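# Load each crate with a slip sheet and module

## Task

In every crate, place a single slip sheet (thin, flat) so it lies flat on the crate floor, and set a single module (small metal block) on top of that sheet, keeping the module in the same upright orientation it has at the start; every crate must end up standing level on the table.

## Robot and tools

Robot: two arms. left_arm carries a two-finger gripper; right_arm carries a suction cup. Cameras: cam_high, cam_low, cam_left_wrist, cam_right_wrist, each 896x504 pixels.

Frame: all printed poses and all offsets use the scene frame. Its origin sits at table-top height, halfway between the two arms' nominal bases. +z points up, +x points out across the table, and left_arm is on the +y side (image left/right does not match arm names). Printed positions (metres) and quaternions (end_effector_quat_wxyz) may be off by a few centimetres, more at long reach. A BASES line, if shown, gives true base locations.

The 16-number row, used by both execute_actions and move: left_arm dx, dy, dz, rx, ry, rz, then gripper position, force_limit, speed, then right_arm dx, dy, dz, rx, ry, rz, then suction. All values lie in [-1, 1] and all 16 must be given even when one arm stays put. The six pose numbers per arm are offsets, not poses: they count from that arm's Hand target at the start of the action or move, along scene axes. Scale: 1.0 = 0.6 m for dx/dy/dz and 180 degrees for rotation; rx, ry, rz form one rotation vector, turning about the Hand target position. Sending all six as 0 re-commands the current Hand target. Gripper and suction numbers are absolute settings, not offsets: to keep them unchanged, repeat what you last sent (0 is a real command).

Gripper (left_arm): position +1 = fully open (85 mm), about -0.8 = pads touching, -1 = close until blocked. force_limit and speed (both start at +1) set grip strength and finger speed (about 20 mm/s at -1, 85 at 0, 150 at +1). A fast close from well open gives roughly 200+ N per pad; a slow close at force_limit -1 gives about 30 N. New force_limit/speed only apply after a changed position value (a change of at least 0.01). Fingers point along gripper +z and close along its y axis; the reported point lies between closed pads. Result object_status: 0 moving, 1 blocked while opening, 2 blocked while closing (a grip), 3 reached requested opening. position_measured is in counts: 3 open, 78 ≈ 60 mm, 130 ≈ 40 mm, 180 ≈ 20 mm, 230 pads touching.

Suction (right_arm): suction above 0.01 = on, at or below 0.01 = off; it persists. The reported point is the centre of the cup rim (41 mm wide); the cup faces along its +z axis. Seal it on a smooth flat face with no edges, holes or seams under the rim. suction_measured near 0 = no seal, 0.83+ = airtight; part_present switches to 1 at 0.50 and back to 0 below 0.45. A held part rides up to 16 mm nearer the tool. To release, rest the part on its support first, then switch off; the cup may still touch for 22 mm of retreat. If it seals to the table, switch off to free it. The tool body widens to about 9 cm starting 3 cm behind the rim.

execute_actions: actions is a list of actions; each action is a table of up to 15 rows, one row per 1/30 s step, the last row held to fill 15 steps. Every row in an action counts from the same start pose. cameras selects images ([] none, omitted all). An empty actions list just reports state.

move: target is one row, or a list of up to 15 rows, all offsets from the same starting Hand targets. Straight-line paths, no obstacle avoidance, 10 s maximum. speed in m/s (0.002 to 1, default 0.25; turns up to twice that in rad/s), one value or one per target. blend in m rounds corners in a list. stop_force (12 to 80 N, shared) ends an arm's path when push against its motion exceeds that; it needs a slow speed to avoid faults, is unreliable if the hand rotates, is refused near singular poses, and should be omitted when pulling away from a contact. zero (default true) re-zeroes the force reading before the move. blocking=false returns after 0.5 s while the move continues (not allowed with stop_force). The result adds a move: line such as done, off_target, moving, held or fault, plus limits (paced = pose clipped; held = steps withheld by a check).

wait: seconds 0 to 10, arms hold their last command. stop: brakes a running move. zoom_image: camera plus region [x0, y0, x1, y1] in pixels, at most 504x504. finished_scene: scene number (1 or 2); irreversible.

Results: Hand target is the last commanded pose after clipping; the controller limits each step to 70 mm and 16 degrees from the measured pose, so an arm may stop short and need the gap re-sent. Joint velocities reading within noise means the arm is still. Flange force is the outside force along the tool's own axes, with some error; no reading means no estimate.

Avoid: dropping parts or releasing them while moving, fast impacts, pressing past a firm contact (arms are stiff), squeezing hard on a part that still rests on something, heavy or swung loads on the gripper, and any contact between the two arms. A fault stop freezes an arm for 10 s (torque limits 147 N m on the big joints, 36.8 on wrist joints; 150 N net force). Keep arms from staying outstretched or straining, which heats motors (MOTOR HOT, then OVER-TEMPERATURE FAULT). Nothing may end up off the table; objects can be nudged by outside disturbances. Thinking time lets the scene run on.

Each tool is called after ">>>" by a JSON object that holds its "name" and its "arguments", one argument or row to a line.

## Session

>>> {"name": "execute_actions", "arguments": {
  "actions": []
}}

Scene clock: 0.00 s.
left_arm: end_effector_position=(+0.1346, +0.5858, +0.1916) position_measured=3 object_status=3 end_effector_quat_wxyz=(+0.131, +0.952, -0.088, +0.263) | right_arm: end_effector_position=(+0.4216, -0.2427, +0.3253) suction_measured=0.00 part_present=0 end_effector_quat_wxyz=(+0.064, +0.338, +0.938, +0.046)
Joint positions: left_arm=[2.127 -0.227 -0.626 0.275 -1.704 0.833] | right_arm=[0.596 -0.08 -0.042 0.052 -1.459 -1.307]
Joint velocities: within noise
Flange force (N): no reading
Hand target: left_arm +0.1346, +0.5858, +0.1916; +0.131, +0.952, -0.088, +0.263 | right_arm +0.4216, -0.2427, +0.3253; +0.064, +0.338, +0.938, +0.046

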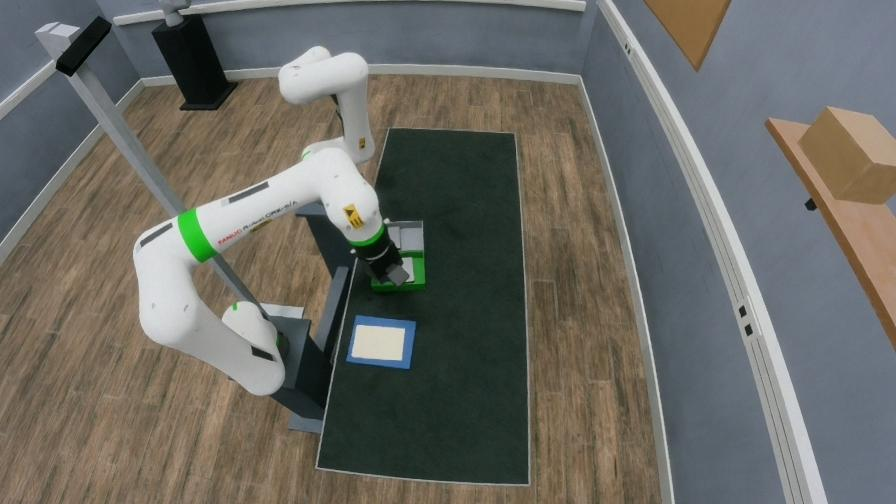

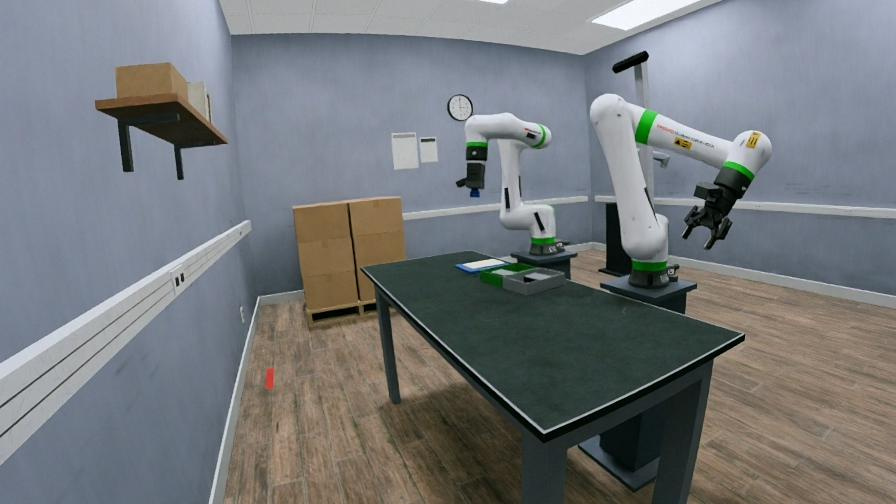

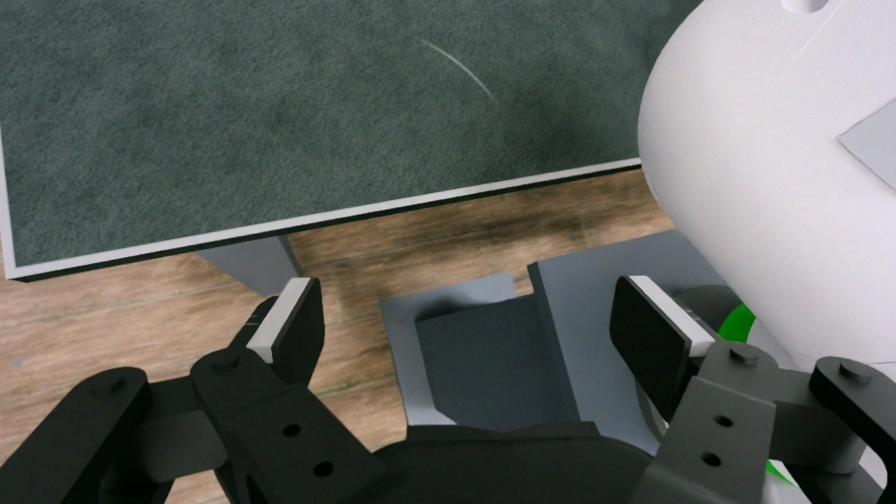

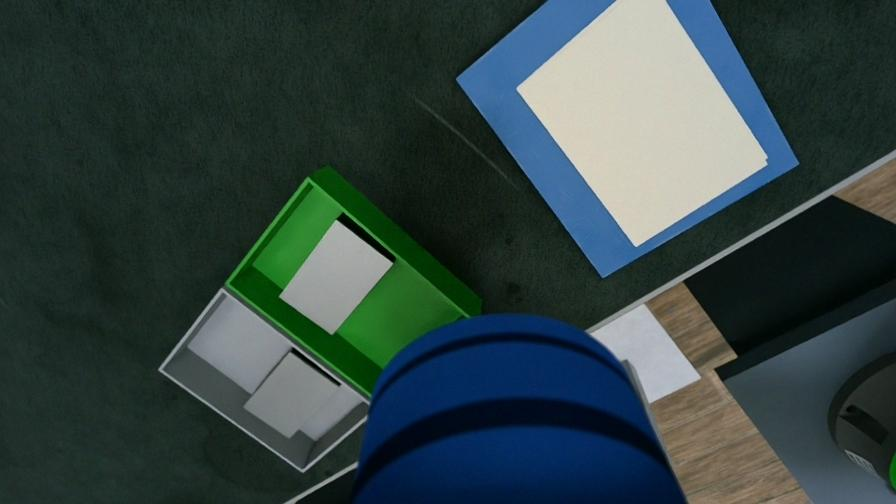

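>>> {"name": "zoom_image", "arguments": {
  "camera": "cam_right_wrist",
  "region": [140, 150, 500, 490]
}}

>>> {"name": "zoom_image", "arguments": {
  "camera": "cam_right_wrist",
  "region": [450, 0, 810, 290]
}}

>>> {"name": "zoom_image", "arguments": {
  "camera": "cam_high",
  "region": [330, 200, 450, 380]
}}

>>> {"name": "zoom_image", "arguments": {
  "camera": "cam_low",
  "region": [440, 240, 600, 310]
}}

Scaled by 1.400 from the camera's 896x504 image, which has a finer 1280x720 frame.

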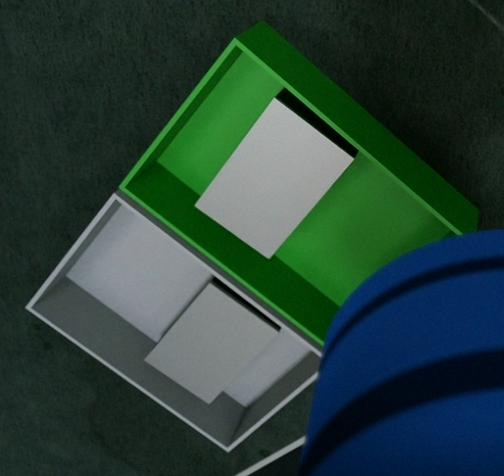

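Scaled by 1.400 from the camera's 896x504 image, which has a finer 1280x720 frame.

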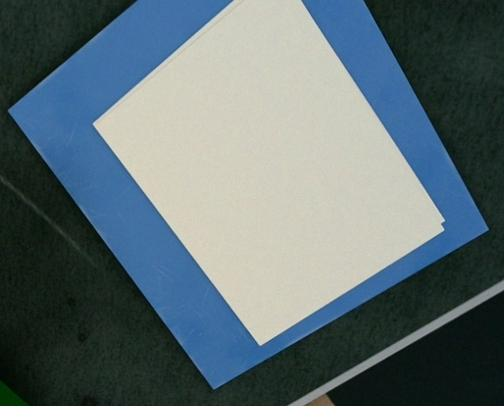

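Scaled by 2.800 from the camera's 896x504 image, which has a finer 1280x720 frame.

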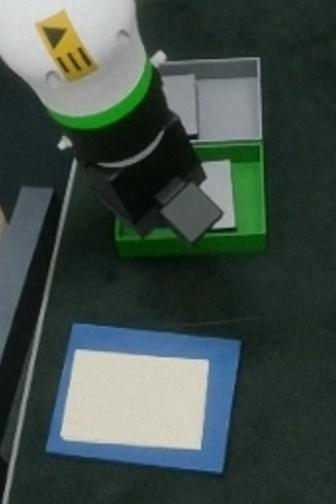

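Scaled by 3.150 from the camera's 896x504 image, which has a finer 1280x720 frame.

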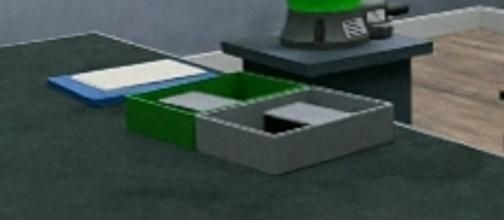

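>>> {"name": "move", "arguments": {
  "target": [0,0,0,0,0,0,1,1,1,-0.07,0.07,0.29,-0.030,0.0416,0.2195,0],
  "speed": 0.25
}}

Scene clock: 3.57 s.
left_arm: end_effector_position=(+0.1346, +0.5858, +0.1916) position_measured=3 object_status=3 end_effector_quat_wxyz=(+0.131, +0.952, -0.088, +0.263) | right_arm: end_effector_position=(+0.3796, -0.2007, +0.4993) suction_measured=0.00 part_present=0 end_effector_quat_wxyz=(+0.000, +0.000, +1.000, +0.000)
Joint positions: left_arm=[2.127 -0.227 -0.626 0.275 -1.704 0.833] | right_arm=[0.698 0.096 0.583 0 -2.057 -0.717]
Joint velocities: within noise
Flange force (N): left_arm=[3.3 -5.1 2.5] | right_arm=[4.3 -2.4 1.6]
Hand target: left_arm +0.1346, +0.5858, +0.1916; +0.131, +0.952, -0.088, +0.263 | right_arm +0.3796, -0.2007, +0.4993; +0.000, +0.000, +1.000, +0.000
Off the commanded pose: left_arm 0.000 m, 0 deg | right_arm 0.000 m, 0 deg.
move: done

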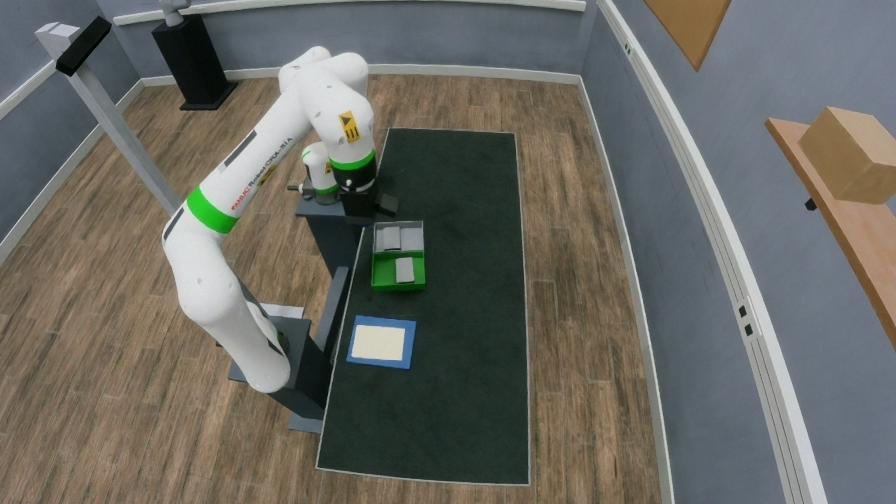

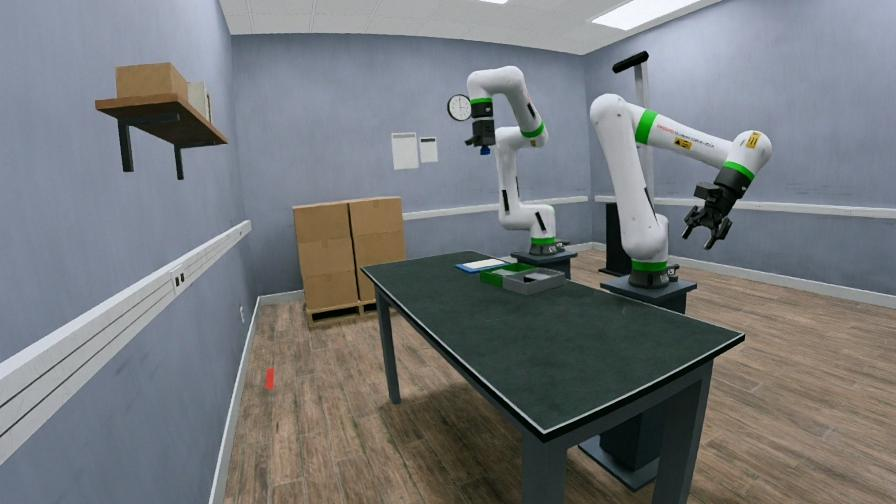

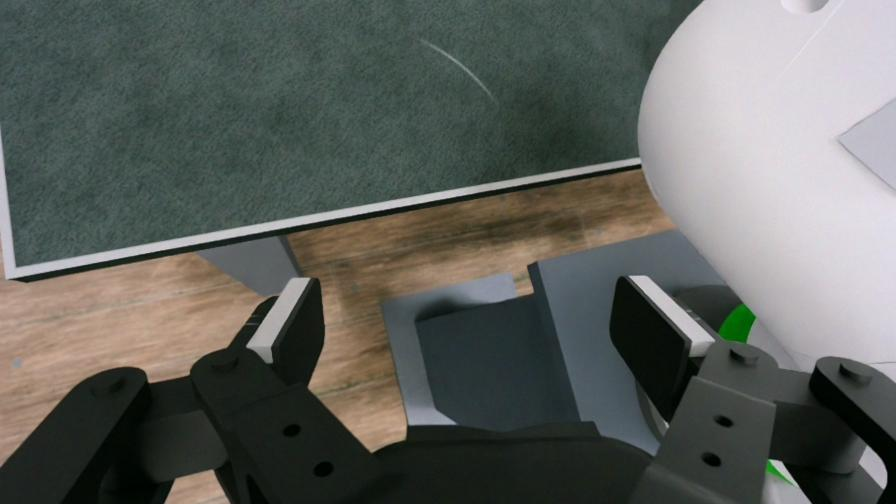

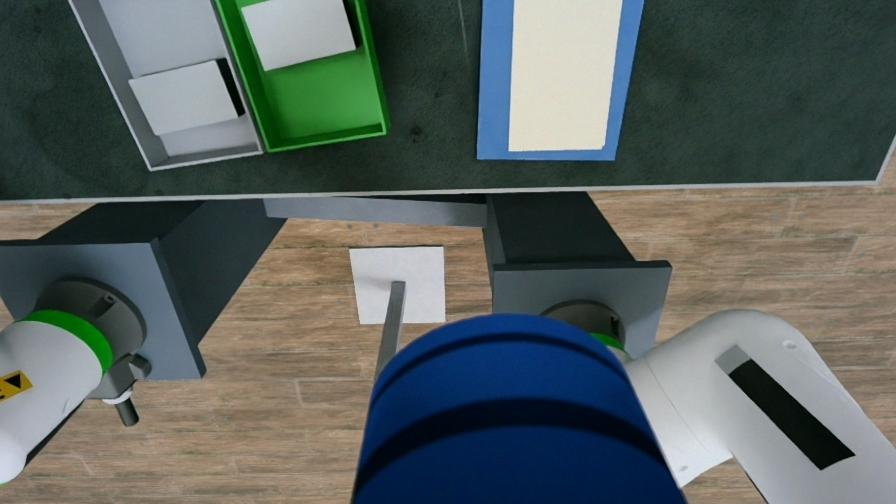

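>>> {"name": "move", "arguments": {
  "target": [0,0,0,0,0,0,1,1,1,0.3333,0,0,0,0,0,0],
  "speed": 0.3,
  "cameras": ["cam_right_wrist", "cam_high"]
}}

>>> {"name": "zoom_image", "arguments": {
  "camera": "cam_right_wrist",
  "region": [0, 0, 500, 500]
}}

>>> {"name": "zoom_image", "arguments": {
  "camera": "cam_right_wrist",
  "region": [396, 0, 896, 500]
}}

Scene clock: 5.67 s.
left_arm: end_effector_position=(+0.1346, +0.5858, +0.1916) position_measured=3 object_status=3 end_effector_quat_wxyz=(+0.131, +0.952, -0.088, +0.263) | right_arm: end_effector_position=(+0.5783, -0.2011, +0.4981) suction_measured=0.00 part_present=0 end_effector_quat_wxyz=(+0.050, +0.000, +0.999, +0.014)
Joint positions: left_arm=[2.127 -0.227 -0.626 0.275 -1.704 0.833] | right_arm=[0.49 0.746 1.526 0.031 -2.25 -0.487]
Joint velocities: within noise
Flange force (N): left_arm=[3.9 -6.3 3.1] | right_arm=no reading
Hand target: left_arm +0.1346, +0.5858, +0.1916; +0.131, +0.952, -0.088, +0.263 | right_arm +0.5795, -0.2007, +0.4993; +0.000, +0.000, +1.000, +0.000
Off the commanded pose: left_arm 0.000 m, 0 deg | right_arm 0.002 m, 6 deg.
elbow stopped short (right arm): the move would have taken joint 3 (elbow) straighter than the controller allows.
move: off_target (right_arm)
Images, in order (width x height): cam_high 896x504, cam_right_wrist 896x504.

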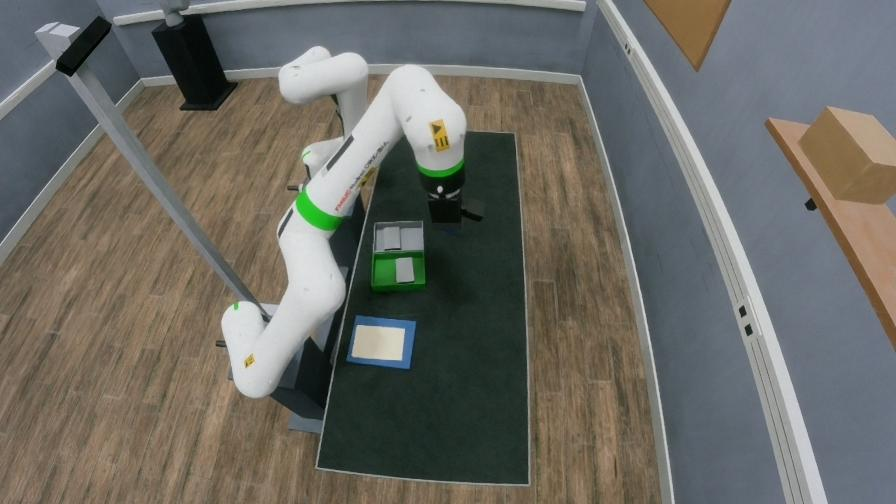

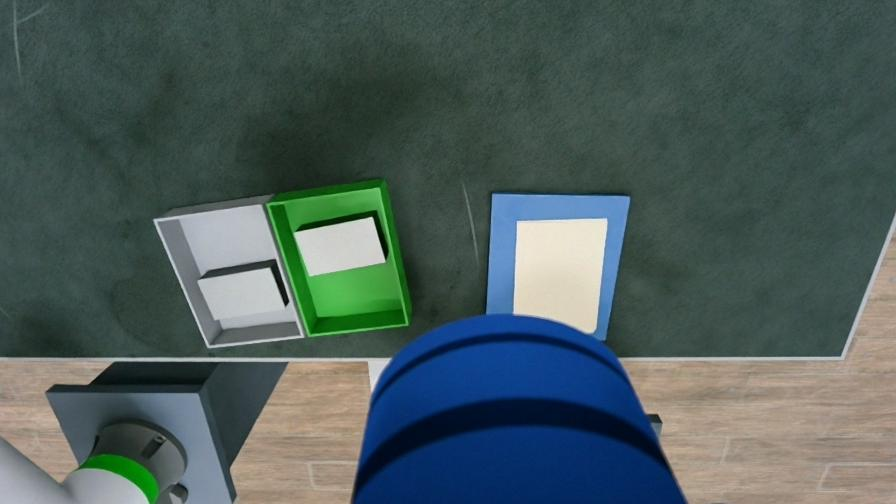

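Scaled by 1.008 from the camera's 896x504 image, which has a finer 1280x720 frame.

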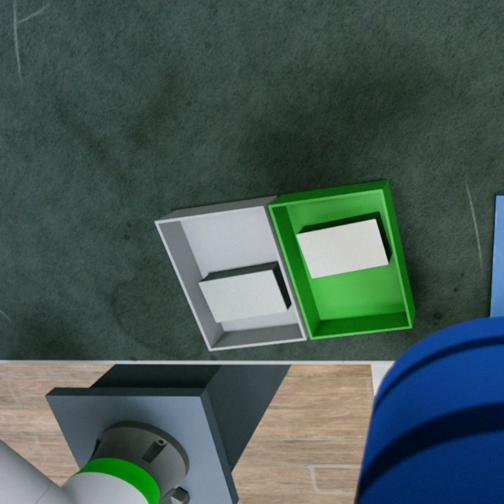

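Scaled by 1.008 from the camera's 896x504 image, which has a finer 1280x720 frame.

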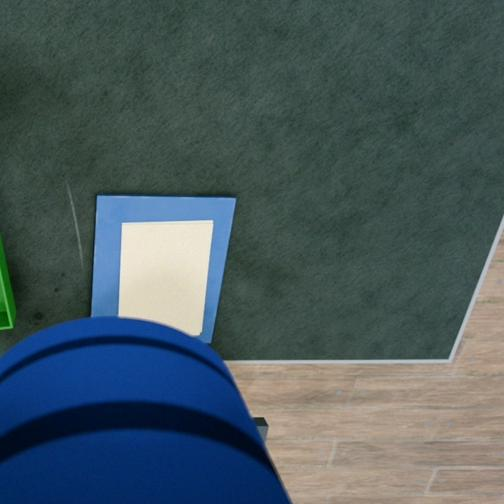

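>>> {"name": "move", "arguments": {
  "target": [0,0,0,0,0,0,1,1,1,-0.0992,-0.1655,-0.082,0,0,0,0],
  "speed": 0.3,
  "cameras": ["cam_right_wrist"]
}}

>>> {"name": "zoom_image", "arguments": {
  "camera": "cam_right_wrist",
  "region": [396, 0, 896, 500]
}}

>>> {"name": "zoom_image", "arguments": {
  "camera": "cam_right_wrist",
  "region": [0, 0, 500, 500]
}}

Scene clock: 7.63 s.
left_arm: end_effector_position=(+0.1346, +0.5858, +0.1916) position_measured=3 object_status=3 end_effector_quat_wxyz=(+0.131, +0.952, -0.088, +0.263) | right_arm: end_effector_position=(+0.5200, -0.3000, +0.4501) suction_measured=0.00 part_present=0 end_effector_quat_wxyz=(+0.000, +0.000, +1.000, +0.000)
Joint positions: left_arm=[2.127 -0.227 -0.626 0.275 -1.704 0.833] | right_arm=[0.365 0.346 0.764 -0.001 -1.988 -0.383]
Joint velocities: within noise
Flange force (N): left_arm=[3.3 -6.2 3.2] | right_arm=[2.4 -0.7 -0.3]
Hand target: left_arm +0.1346, +0.5858, +0.1916; +0.131, +0.952, -0.088, +0.263 | right_arm +0.5200, -0.3000, +0.4501; +0.000, +0.000, +1.000, +0.000
Off the commanded pose: left_arm 0.000 m, 0 deg | right_arm 0.000 m, 0 deg.
move: done
Images, in order (width x height): cam_right_wrist 896x504.

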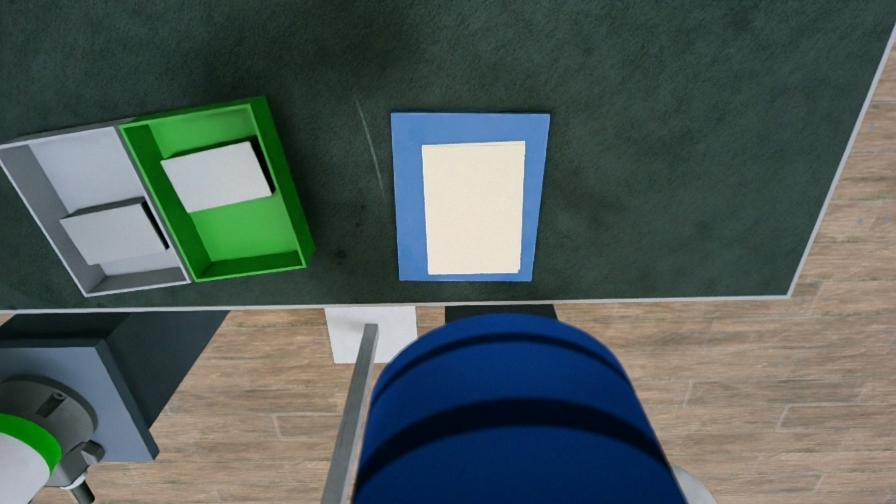

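Scaled by 1.008 from the camera's 896x504 image, which has a finer 1280x720 frame.

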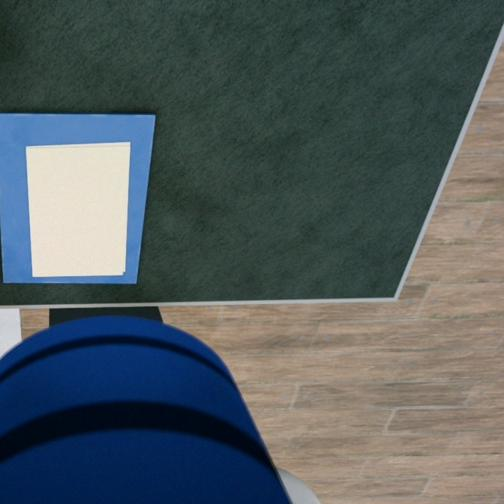

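Scaled by 1.008 from the camera's 896x504 image, which has a finer 1280x720 frame.

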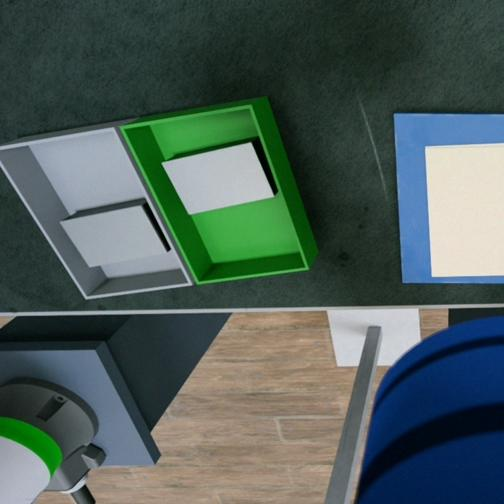

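>>> {"name": "move", "arguments": {
  "target": [0,0,0,0,0,0,1,1,1,0,0,-0.25,0,0,0,0],
  "speed": 0.3,
  "cameras": ["cam_right_wrist"]
}}

>>> {"name": "zoom_image", "arguments": {
  "camera": "cam_right_wrist",
  "region": [396, 0, 896, 500]
}}

>>> {"name": "move", "arguments": {
  "target": [0,0,0,0,0,0,1,1,1,0,0.1666666,0,0,0,0,0],
  "speed": 0.3,
  "cameras": ["cam_right_wrist"]
}}

>>> {"name": "zoom_image", "arguments": {
  "camera": "cam_right_wrist",
  "region": [396, 0, 896, 500]
}}

>>> {"name": "zoom_image", "arguments": {
  "camera": "cam_right_wrist",
  "region": [0, 0, 500, 500]
}}

Scene clock: 9.07 s.
left_arm: end_effector_position=(+0.1346, +0.5858, +0.1916) position_measured=3 object_status=3 end_effector_quat_wxyz=(+0.131, +0.952, -0.088, +0.263) | right_arm: end_effector_position=(+0.5200, -0.3000, +0.3002) suction_measured=0.00 part_present=0 end_effector_quat_wxyz=(+0.000, +0.000, +1.000, +0.000)
Joint positions: left_arm=[2.127 -0.227 -0.626 0.275 -1.704 0.833] | right_arm=[0.365 0.252 0.283 0 -1.601 -0.383]
Joint velocities: within noise
Flange force (N): left_arm=[3.4 -4.4 2.7] | right_arm=[3.4 -1.8 -1.7]
Hand target: left_arm +0.1346, +0.5858, +0.1916; +0.131, +0.952, -0.088, +0.263 | right_arm +0.5200, -0.3000, +0.3001; +0.000, +0.000, +1.000, +0.000
Off the commanded pose: left_arm 0.000 m, 0 deg | right_arm 0.000 m, 0 deg.
move: done
Images, in order (width x height): cam_right_wrist 896x504.

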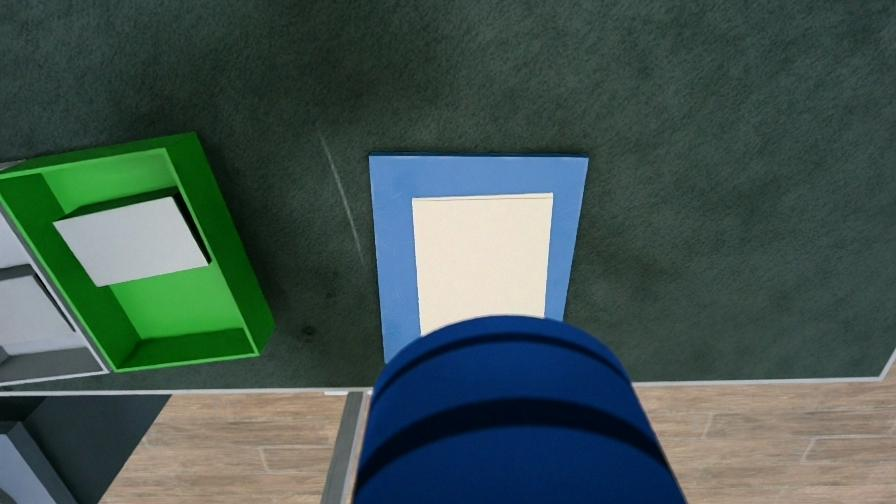

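Scaled by 1.008 from the camera's 896x504 image, which has a finer 1280x720 frame.

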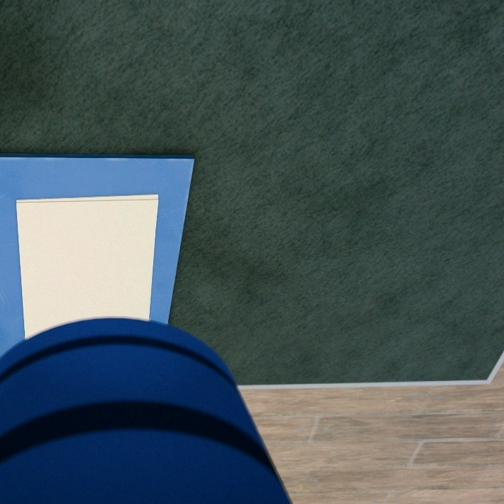

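Scene clock: 10.00 s.
left_arm: end_effector_position=(+0.1346, +0.5858, +0.1916) position_measured=3 object_status=3 end_effector_quat_wxyz=(+0.131, +0.952, -0.088, +0.263) | right_arm: end_effector_position=(+0.5200, -0.2001, +0.3001) suction_measured=0.00 part_present=0 end_effector_quat_wxyz=(+0.000, +0.000, +1.000, +0.000)
Joint positions: left_arm=[2.127 -0.227 -0.626 0.275 -1.704 0.833] | right_arm=[0.529 0.312 0.359 0 -1.617 -0.547]
Joint velocities: within noise
Flange force (N): left_arm=[3.3 -5.1 2.9] | right_arm=[6.8 -1.3 -2.0]
Hand target: left_arm +0.1346, +0.5858, +0.1916; +0.131, +0.952, -0.088, +0.263 | right_arm +0.5200, -0.2000, +0.3001; +0.000, +0.000, +1.000, +0.000
Off the commanded pose: left_arm 0.000 m, 0 deg | right_arm 0.000 m, 0 deg.
move: done
Images, in order (width x height): cam_right_wrist 896x504.

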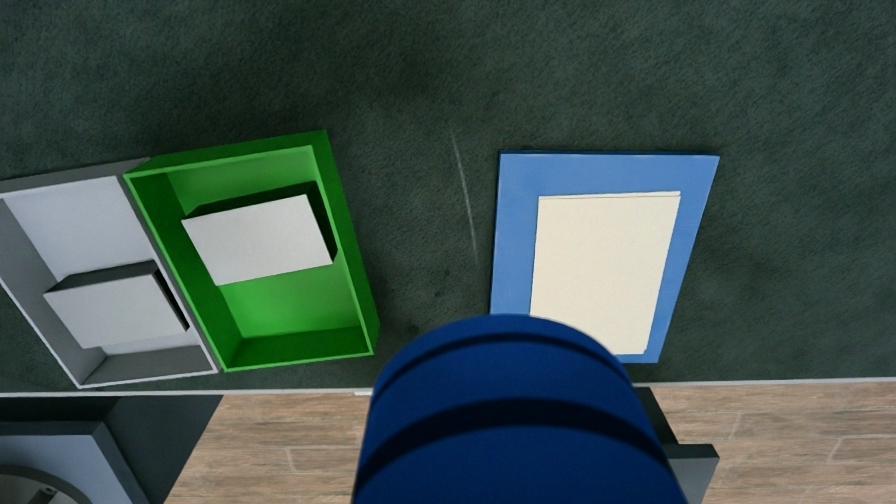

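Scaled by 1.008 from the camera's 896x504 image, which has a finer 1280x720 frame.

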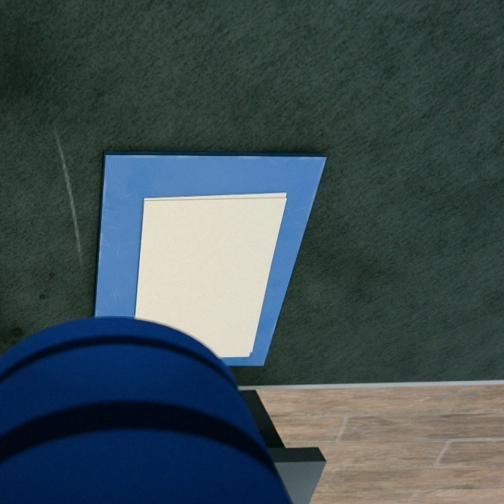

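Scaled by 1.008 from the camera's 896x504 image, which has a finer 1280x720 frame.

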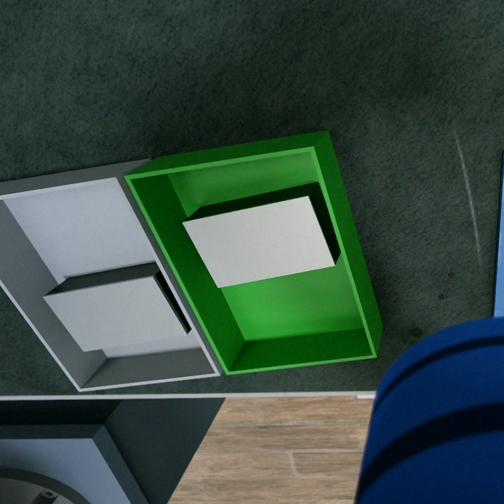

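>>> {"name": "move", "arguments": {
  "target": [0,0,0,0,0,0,1,1,1,-0.2667,-0.0667,0.25,0,0,0.5,0],
  "speed": 0.4,
  "cameras": ["cam_right_wrist"]
}}

>>> {"name": "move", "arguments": {
  "target": [0,0,0,0,0,0,1,1,1,-0.1,-0.1333,0,0,0,0.499,0],
  "speed": 0.4,
  "cameras": ["cam_right_wrist"]
}}

Scene clock: 14.77 s.
left_arm: end_effector_position=(+0.1346, +0.5858, +0.1916) position_measured=3 object_status=3 end_effector_quat_wxyz=(+0.131, +0.952, -0.088, +0.263) | right_arm: end_effector_position=(+0.3600, -0.2400, +0.4501) suction_measured=0.00 part_present=0 end_effector_quat_wxyz=(+0.000, +0.707, -0.707, +0.000)
Joint positions: left_arm=[2.127 -0.227 -0.626 0.275 -1.704 0.833] | right_arm=[0.654 -0.043 0.314 0 -1.929 0.898]
Joint velocities: within noise
Flange force (N): left_arm=[2.9 -5.0 2.5] | right_arm=[1.3 1.0 -1.6]
Hand target: left_arm +0.1346, +0.5858, +0.1916; +0.131, +0.952, -0.088, +0.263 | right_arm +0.3600, -0.2400, +0.4501; +0.000, +0.707, -0.707, +0.000
Off the commanded pose: left_arm 0.000 m, 0 deg | right_arm 0.000 m, 0 deg.
move: done
Images, in order (width x height): cam_right_wrist 896x504.

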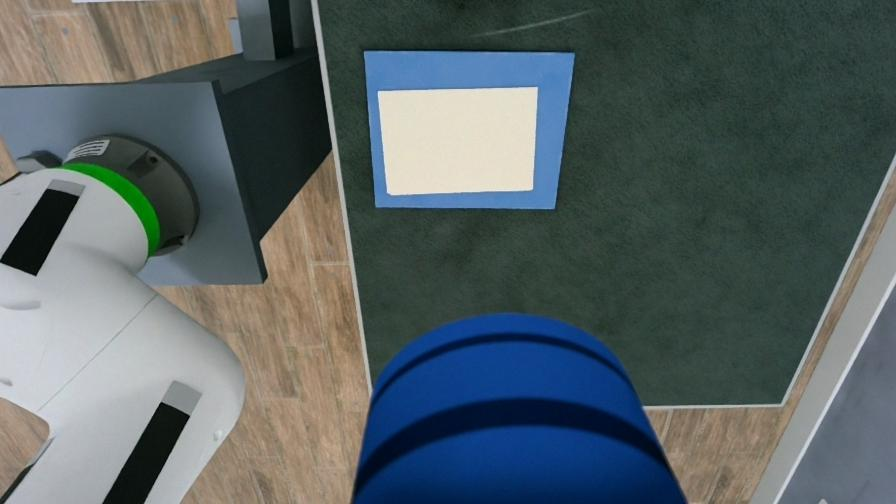

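Scene clock: 17.37 s.
left_arm: end_effector_position=(+0.1346, +0.5858, +0.1916) position_measured=3 object_status=3 end_effector_quat_wxyz=(+0.131, +0.952, -0.088, +0.263) | right_arm: end_effector_position=(+0.3000, -0.3200, +0.4501) suction_measured=0.00 part_present=0 end_effector_quat_wxyz=(+0.000, +1.000, -0.002, +0.000)
Joint positions: left_arm=[2.127 -0.227 -0.626 0.275 -1.704 0.833] | right_arm=[0.569 -0.241 0.145 0 -1.957 2.551]
Joint velocities: within noise
Flange force (N): left_arm=[3.2 -5.7 2.9] | right_arm=[0.7 2.2 -2.0]
Hand target: left_arm +0.1346, +0.5858, +0.1916; +0.131, +0.952, -0.088, +0.263 | right_arm +0.3000, -0.3200, +0.4501; +0.000, +1.000, -0.002, +0.000
Off the commanded pose: left_arm 0.000 m, 0 deg | right_arm 0.000 m, 0 deg.
move: done
Images, in order (width x height): cam_right_wrist 896x504.

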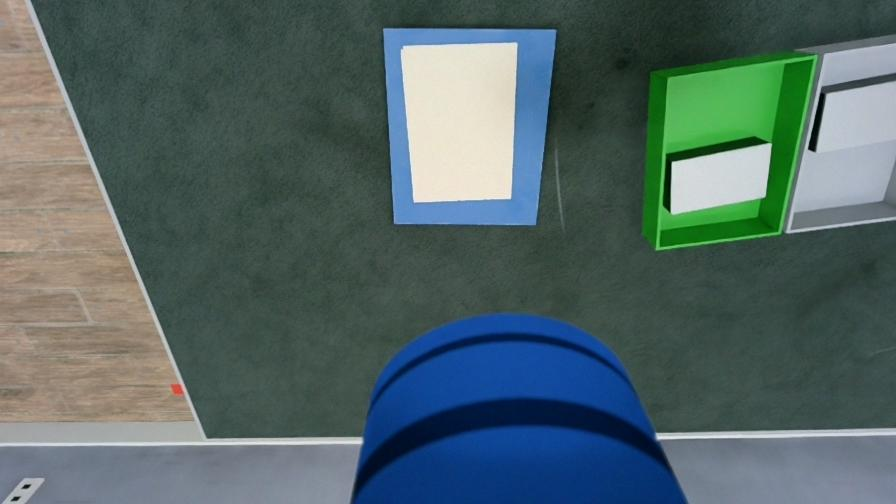

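>>> {"name": "wait", "arguments": {
  "seconds": 0.1,
  "cameras": ["cam_low","cam_high"]
}}

>>> {"name": "zoom_image", "arguments": {
  "camera": "cam_low",
  "region": [440, 100, 540, 200]
}}

>>> {"name": "zoom_image", "arguments": {
  "camera": "cam_high",
  "region": [300, 150, 450, 300]
}}

Scene clock: 21.97 s.
left_arm: end_effector_position=(+0.1346, +0.5858, +0.1916) position_measured=3 object_status=3 end_effector_quat_wxyz=(+0.131, +0.952, -0.088, +0.263) | right_arm: end_effector_position=(+0.3000, -0.3200, +0.4501) suction_measured=0.00 part_present=0 end_effector_quat_wxyz=(+0.000, +1.000, -0.002, +0.000)
Joint positions: left_arm=[2.127 -0.227 -0.626 0.275 -1.704 0.833] | right_arm=[0.569 -0.241 0.145 0 -1.957 2.551]
Joint velocities: within noise
Flange force (N): left_arm=[3.0 -5.1 2.9] | right_arm=[-0.3 1.3 -1.7]
Hand target: left_arm +0.1346, +0.5858, +0.1916; +0.131, +0.952, -0.088, +0.263 | right_arm +0.3000, -0.3200, +0.4501; +0.000, +1.000, -0.002, +0.000
Off the commanded pose: left_arm 0.000 m, 0 deg | right_arm 0.000 m, 0 deg.
wait: 0.10 s; at rest from the start
Images, in order (width x height): cam_high 896x504, cam_low 896x504.

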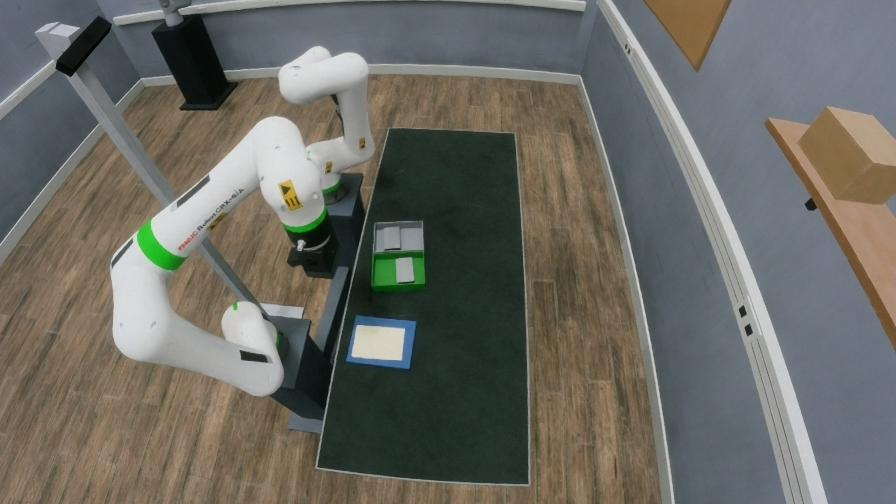

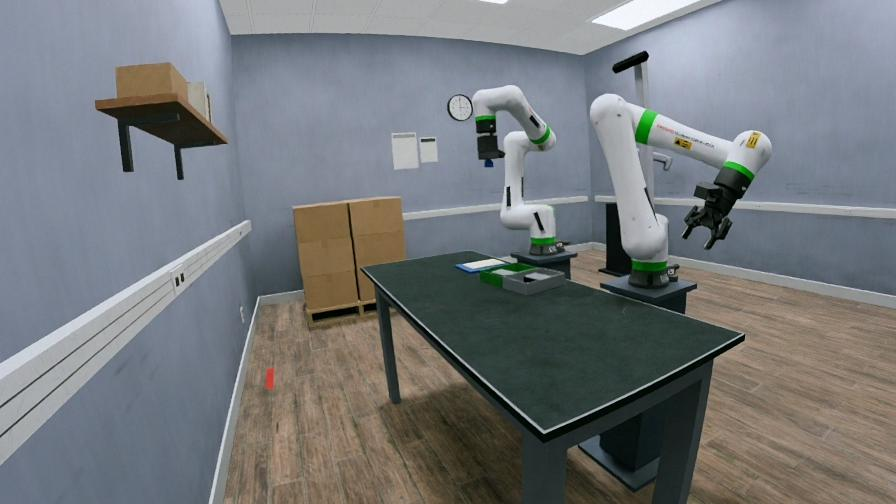

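Scaled by 5.040 from the camera's 896x504 image, which has a finer 1280x720 frame.

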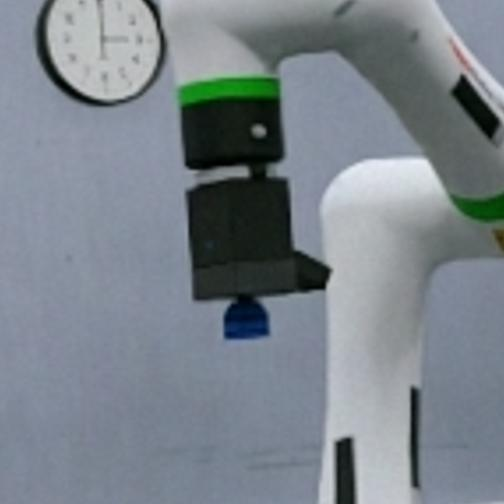

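Scaled by 3.360 from the camera's 896x504 image, which has a finer 1280x720 frame.

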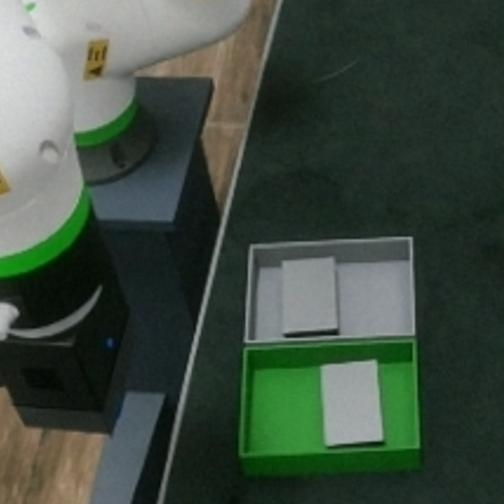

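>>> {"name": "move", "arguments": {
  "target": [0,0,0,0,0,0,1,1,1,0.1767,0.4633,-0.5333,0,0,0.0733,0],
  "speed": 0.4,
  "cameras": ["cam_right_wrist"]
}}

>>> {"name": "zoom_image", "arguments": {
  "camera": "cam_right_wrist",
  "region": [250, 0, 754, 504]
}}

Scene clock: 24.40 s.
left_arm: end_effector_position=(+0.1346, +0.5858, +0.1916) position_measured=3 object_status=3 end_effector_quat_wxyz=(+0.131, +0.952, -0.088, +0.263) | right_arm: end_effector_position=(+0.4060, -0.0421, +0.1302) suction_measured=0.00 part_present=0 end_effector_quat_wxyz=(+0.000, +0.994, +0.113, +0.000)
Joint positions: left_arm=[2.127 -0.227 -0.626 0.275 -1.704 0.833] | right_arm=[0.889 0.311 -0.046 0.001 -1.214 2.461]
Joint velocities: within noise
Flange force (N): left_arm=[3.8 -5.9 3.1] | right_arm=[-0.9 1.7 -5.4]
Hand target: left_arm +0.1346, +0.5858, +0.1916; +0.131, +0.952, -0.088, +0.263 | right_arm +0.4060, -0.0420, +0.1301; +0.000, +0.994, +0.113, +0.000
Off the commanded pose: left_arm 0.000 m, 0 deg | right_arm 0.000 m, 0 deg.
move: done; limits=paced
Images, in order (width x height): cam_right_wrist 896x504.

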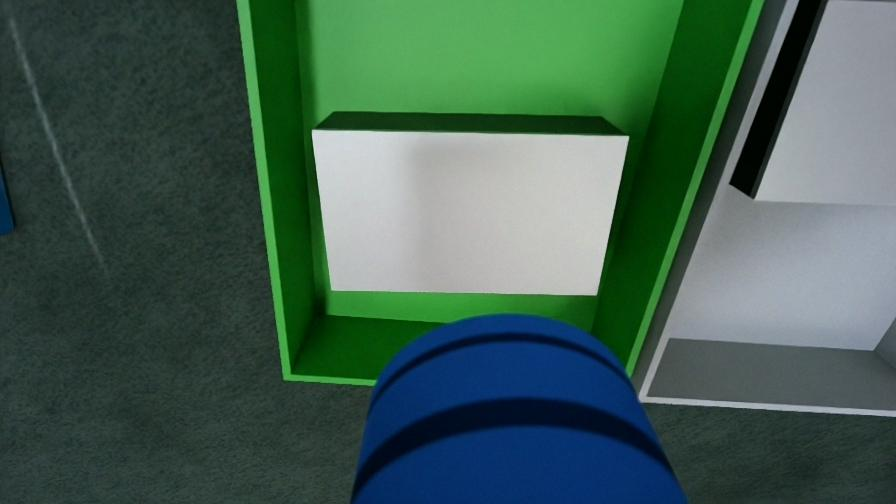

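Scaled by 1.000.

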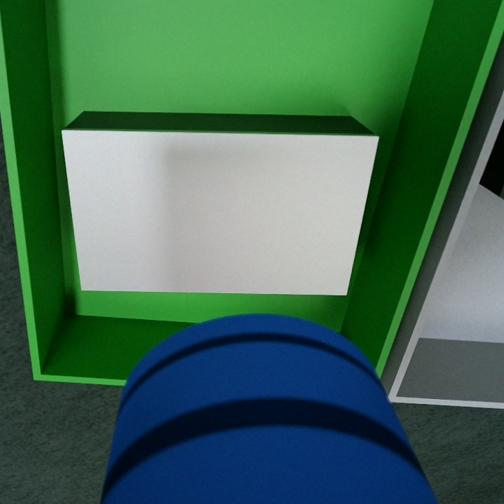

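>>> {"name": "move", "arguments": {
  "target": [0,0,0,0,0,0,1,1,1,0,0,0,0,0,-0.998,0],
  "speed": 0.7,
  "cameras": ["cam_right_wrist"]
}}

>>> {"name": "zoom_image", "arguments": {
  "camera": "cam_right_wrist",
  "region": [250, 0, 754, 504]
}}

Scene clock: 28.33 s.
left_arm: end_effector_position=(+0.1346, +0.5858, +0.1916) position_measured=3 object_status=3 end_effector_quat_wxyz=(+0.131, +0.952, -0.088, +0.263) | right_arm: end_effector_position=(+0.4060, -0.0420, +0.1302) suction_measured=0.00 part_present=0 end_effector_quat_wxyz=(+0.000, -0.116, +0.993, +0.000)
Joint positions: left_arm=[2.127 -0.227 -0.626 0.275 -1.704 0.833] | right_arm=[0.889 0.311 -0.046 0 -1.214 -0.673]
Joint velocities: within noise
Flange force (N): left_arm=[3.7 -5.0 3.3] | right_arm=[2.0 -2.4 -2.7]
Hand target: left_arm +0.1346, +0.5858, +0.1916; +0.131, +0.952, -0.088, +0.263 | right_arm +0.4060, -0.0420, +0.1301; +0.000, -0.116, +0.993, +0.000
Off the commanded pose: left_arm 0.000 m, 0 deg | right_arm 0.000 m, 0 deg.
move: done; limits=paced
Images, in order (width x height): cam_right_wrist 896x504.

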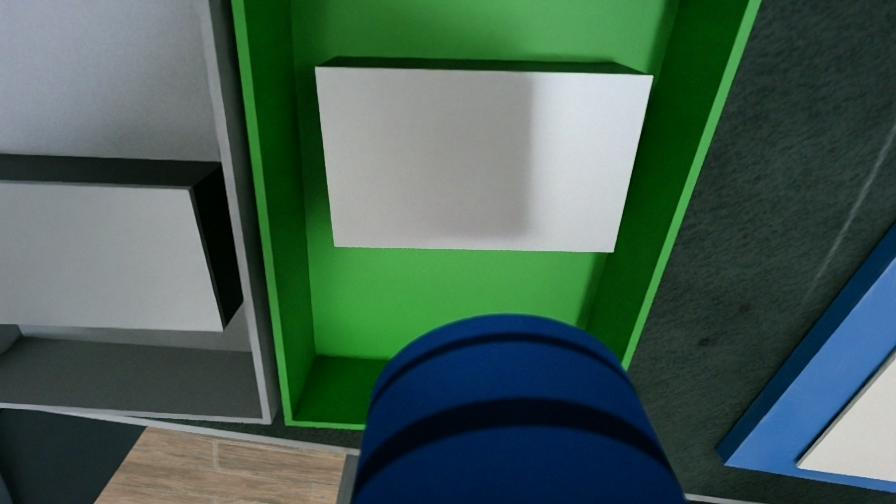

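Scaled by 1.000.

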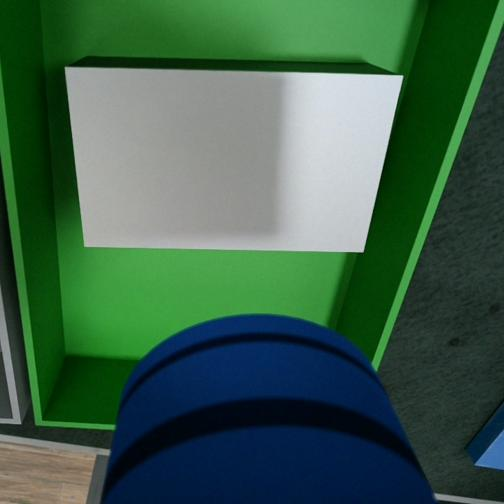

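>>> {"name": "move", "arguments": {
  "target": [0,0,0,0,0,0,1,1,1,0.0155,0.0007,-0.1417,0,0,0,0],
  "speed": 0.2,
  "cameras": ["cam_right_wrist"]
}}

>>> {"name": "move", "arguments": {
  "target": [0,0,0,0,0,0,1,1,1,0,0,-0.04,0,0,0,1],
  "speed": 0.02,
  "stop_force": 15,
  "cameras": ["cam_right_wrist"]
}}

Scene clock: 30.30 s.
left_arm: end_effector_position=(+0.1346, +0.5858, +0.1916) position_measured=3 object_status=3 end_effector_quat_wxyz=(+0.131, +0.952, -0.088, +0.263) | right_arm: end_effector_position=(+0.4153, -0.0416, +0.0452) suction_measured=0.00 part_present=0 end_effector_quat_wxyz=(+0.000, -0.116, +0.993, +0.000)
Joint positions: left_arm=[2.127 -0.227 -0.626 0.275 -1.704 0.833] | right_arm=[0.876 0.418 -0.118 0 -1.035 -0.66]
Joint velocities: within noise
Flange force (N): left_arm=[3.6 -5.7 3.1] | right_arm=[0.4 -1.5 -3.7]
Hand target: left_arm +0.1346, +0.5858, +0.1916; +0.131, +0.952, -0.088, +0.263 | right_arm +0.4153, -0.0416, +0.0451; +0.000, -0.116, +0.993, +0.000
Off the commanded pose: left_arm 0.000 m, 0 deg | right_arm 0.000 m, 0 deg.
move: done
Images, in order (width x height): cam_right_wrist 896x504.

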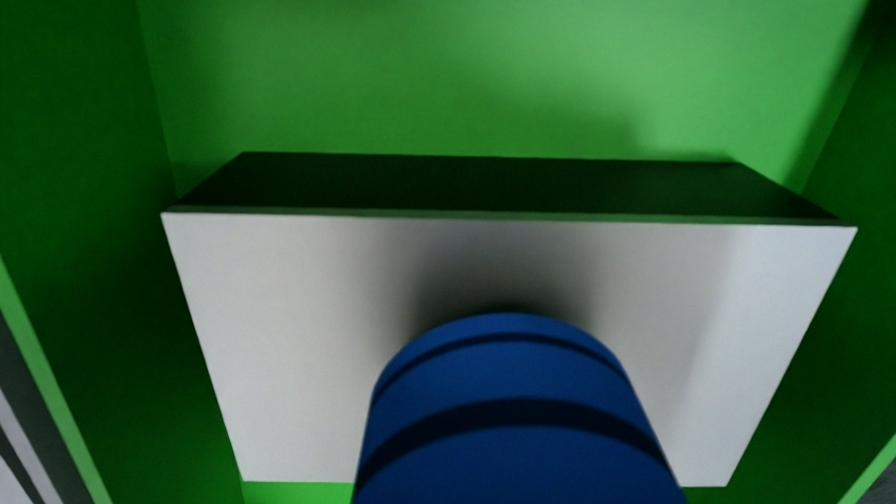

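Scene clock: 32.33 s.
left_arm: end_effector_position=(+0.1346, +0.5858, +0.1916) position_measured=3 object_status=3 end_effector_quat_wxyz=(+0.131, +0.952, -0.088, +0.263) | right_arm: end_effector_position=(+0.4153, -0.0416, +0.0211) suction_measured=0.99 part_present=1 end_effector_quat_wxyz=(+0.000, -0.116, +0.993, +0.000)
Joint positions: left_arm=[2.127 -0.227 -0.626 0.275 -1.704 0.833] | right_arm=[0.876 0.45 -0.137 0 -0.984 -0.66]
Joint velocities: within noise
Flange force (N): left_arm=[3.3 -4.8 2.4] | right_arm=[2.0 -2.6 -2.4]
Hand target: left_arm +0.1346, +0.5858, +0.1916; +0.131, +0.952, -0.088, +0.263 | right_arm +0.4153, -0.0416, +0.0211; +0.000, -0.116, +0.993, +0.000
Off the commanded pose: left_arm 0.000 m, 0 deg | right_arm 0.000 m, 0 deg.
move: done
Images, in order (width x height): cam_right_wrist 896x504.

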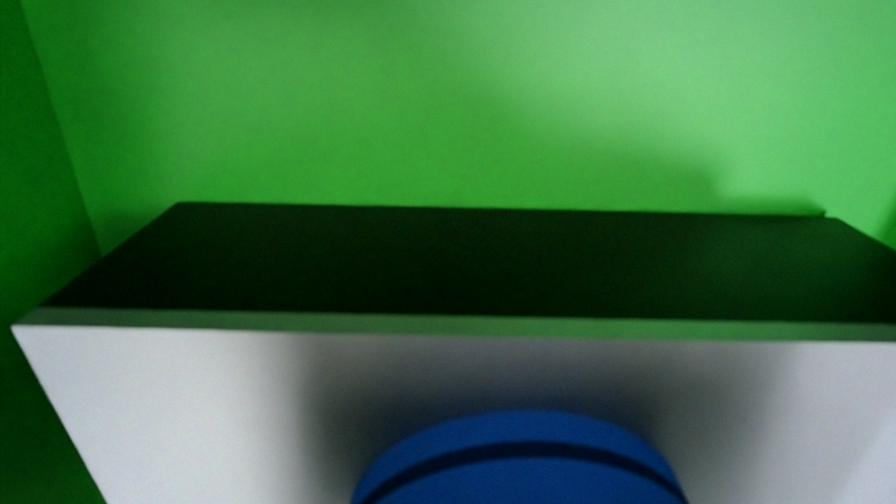

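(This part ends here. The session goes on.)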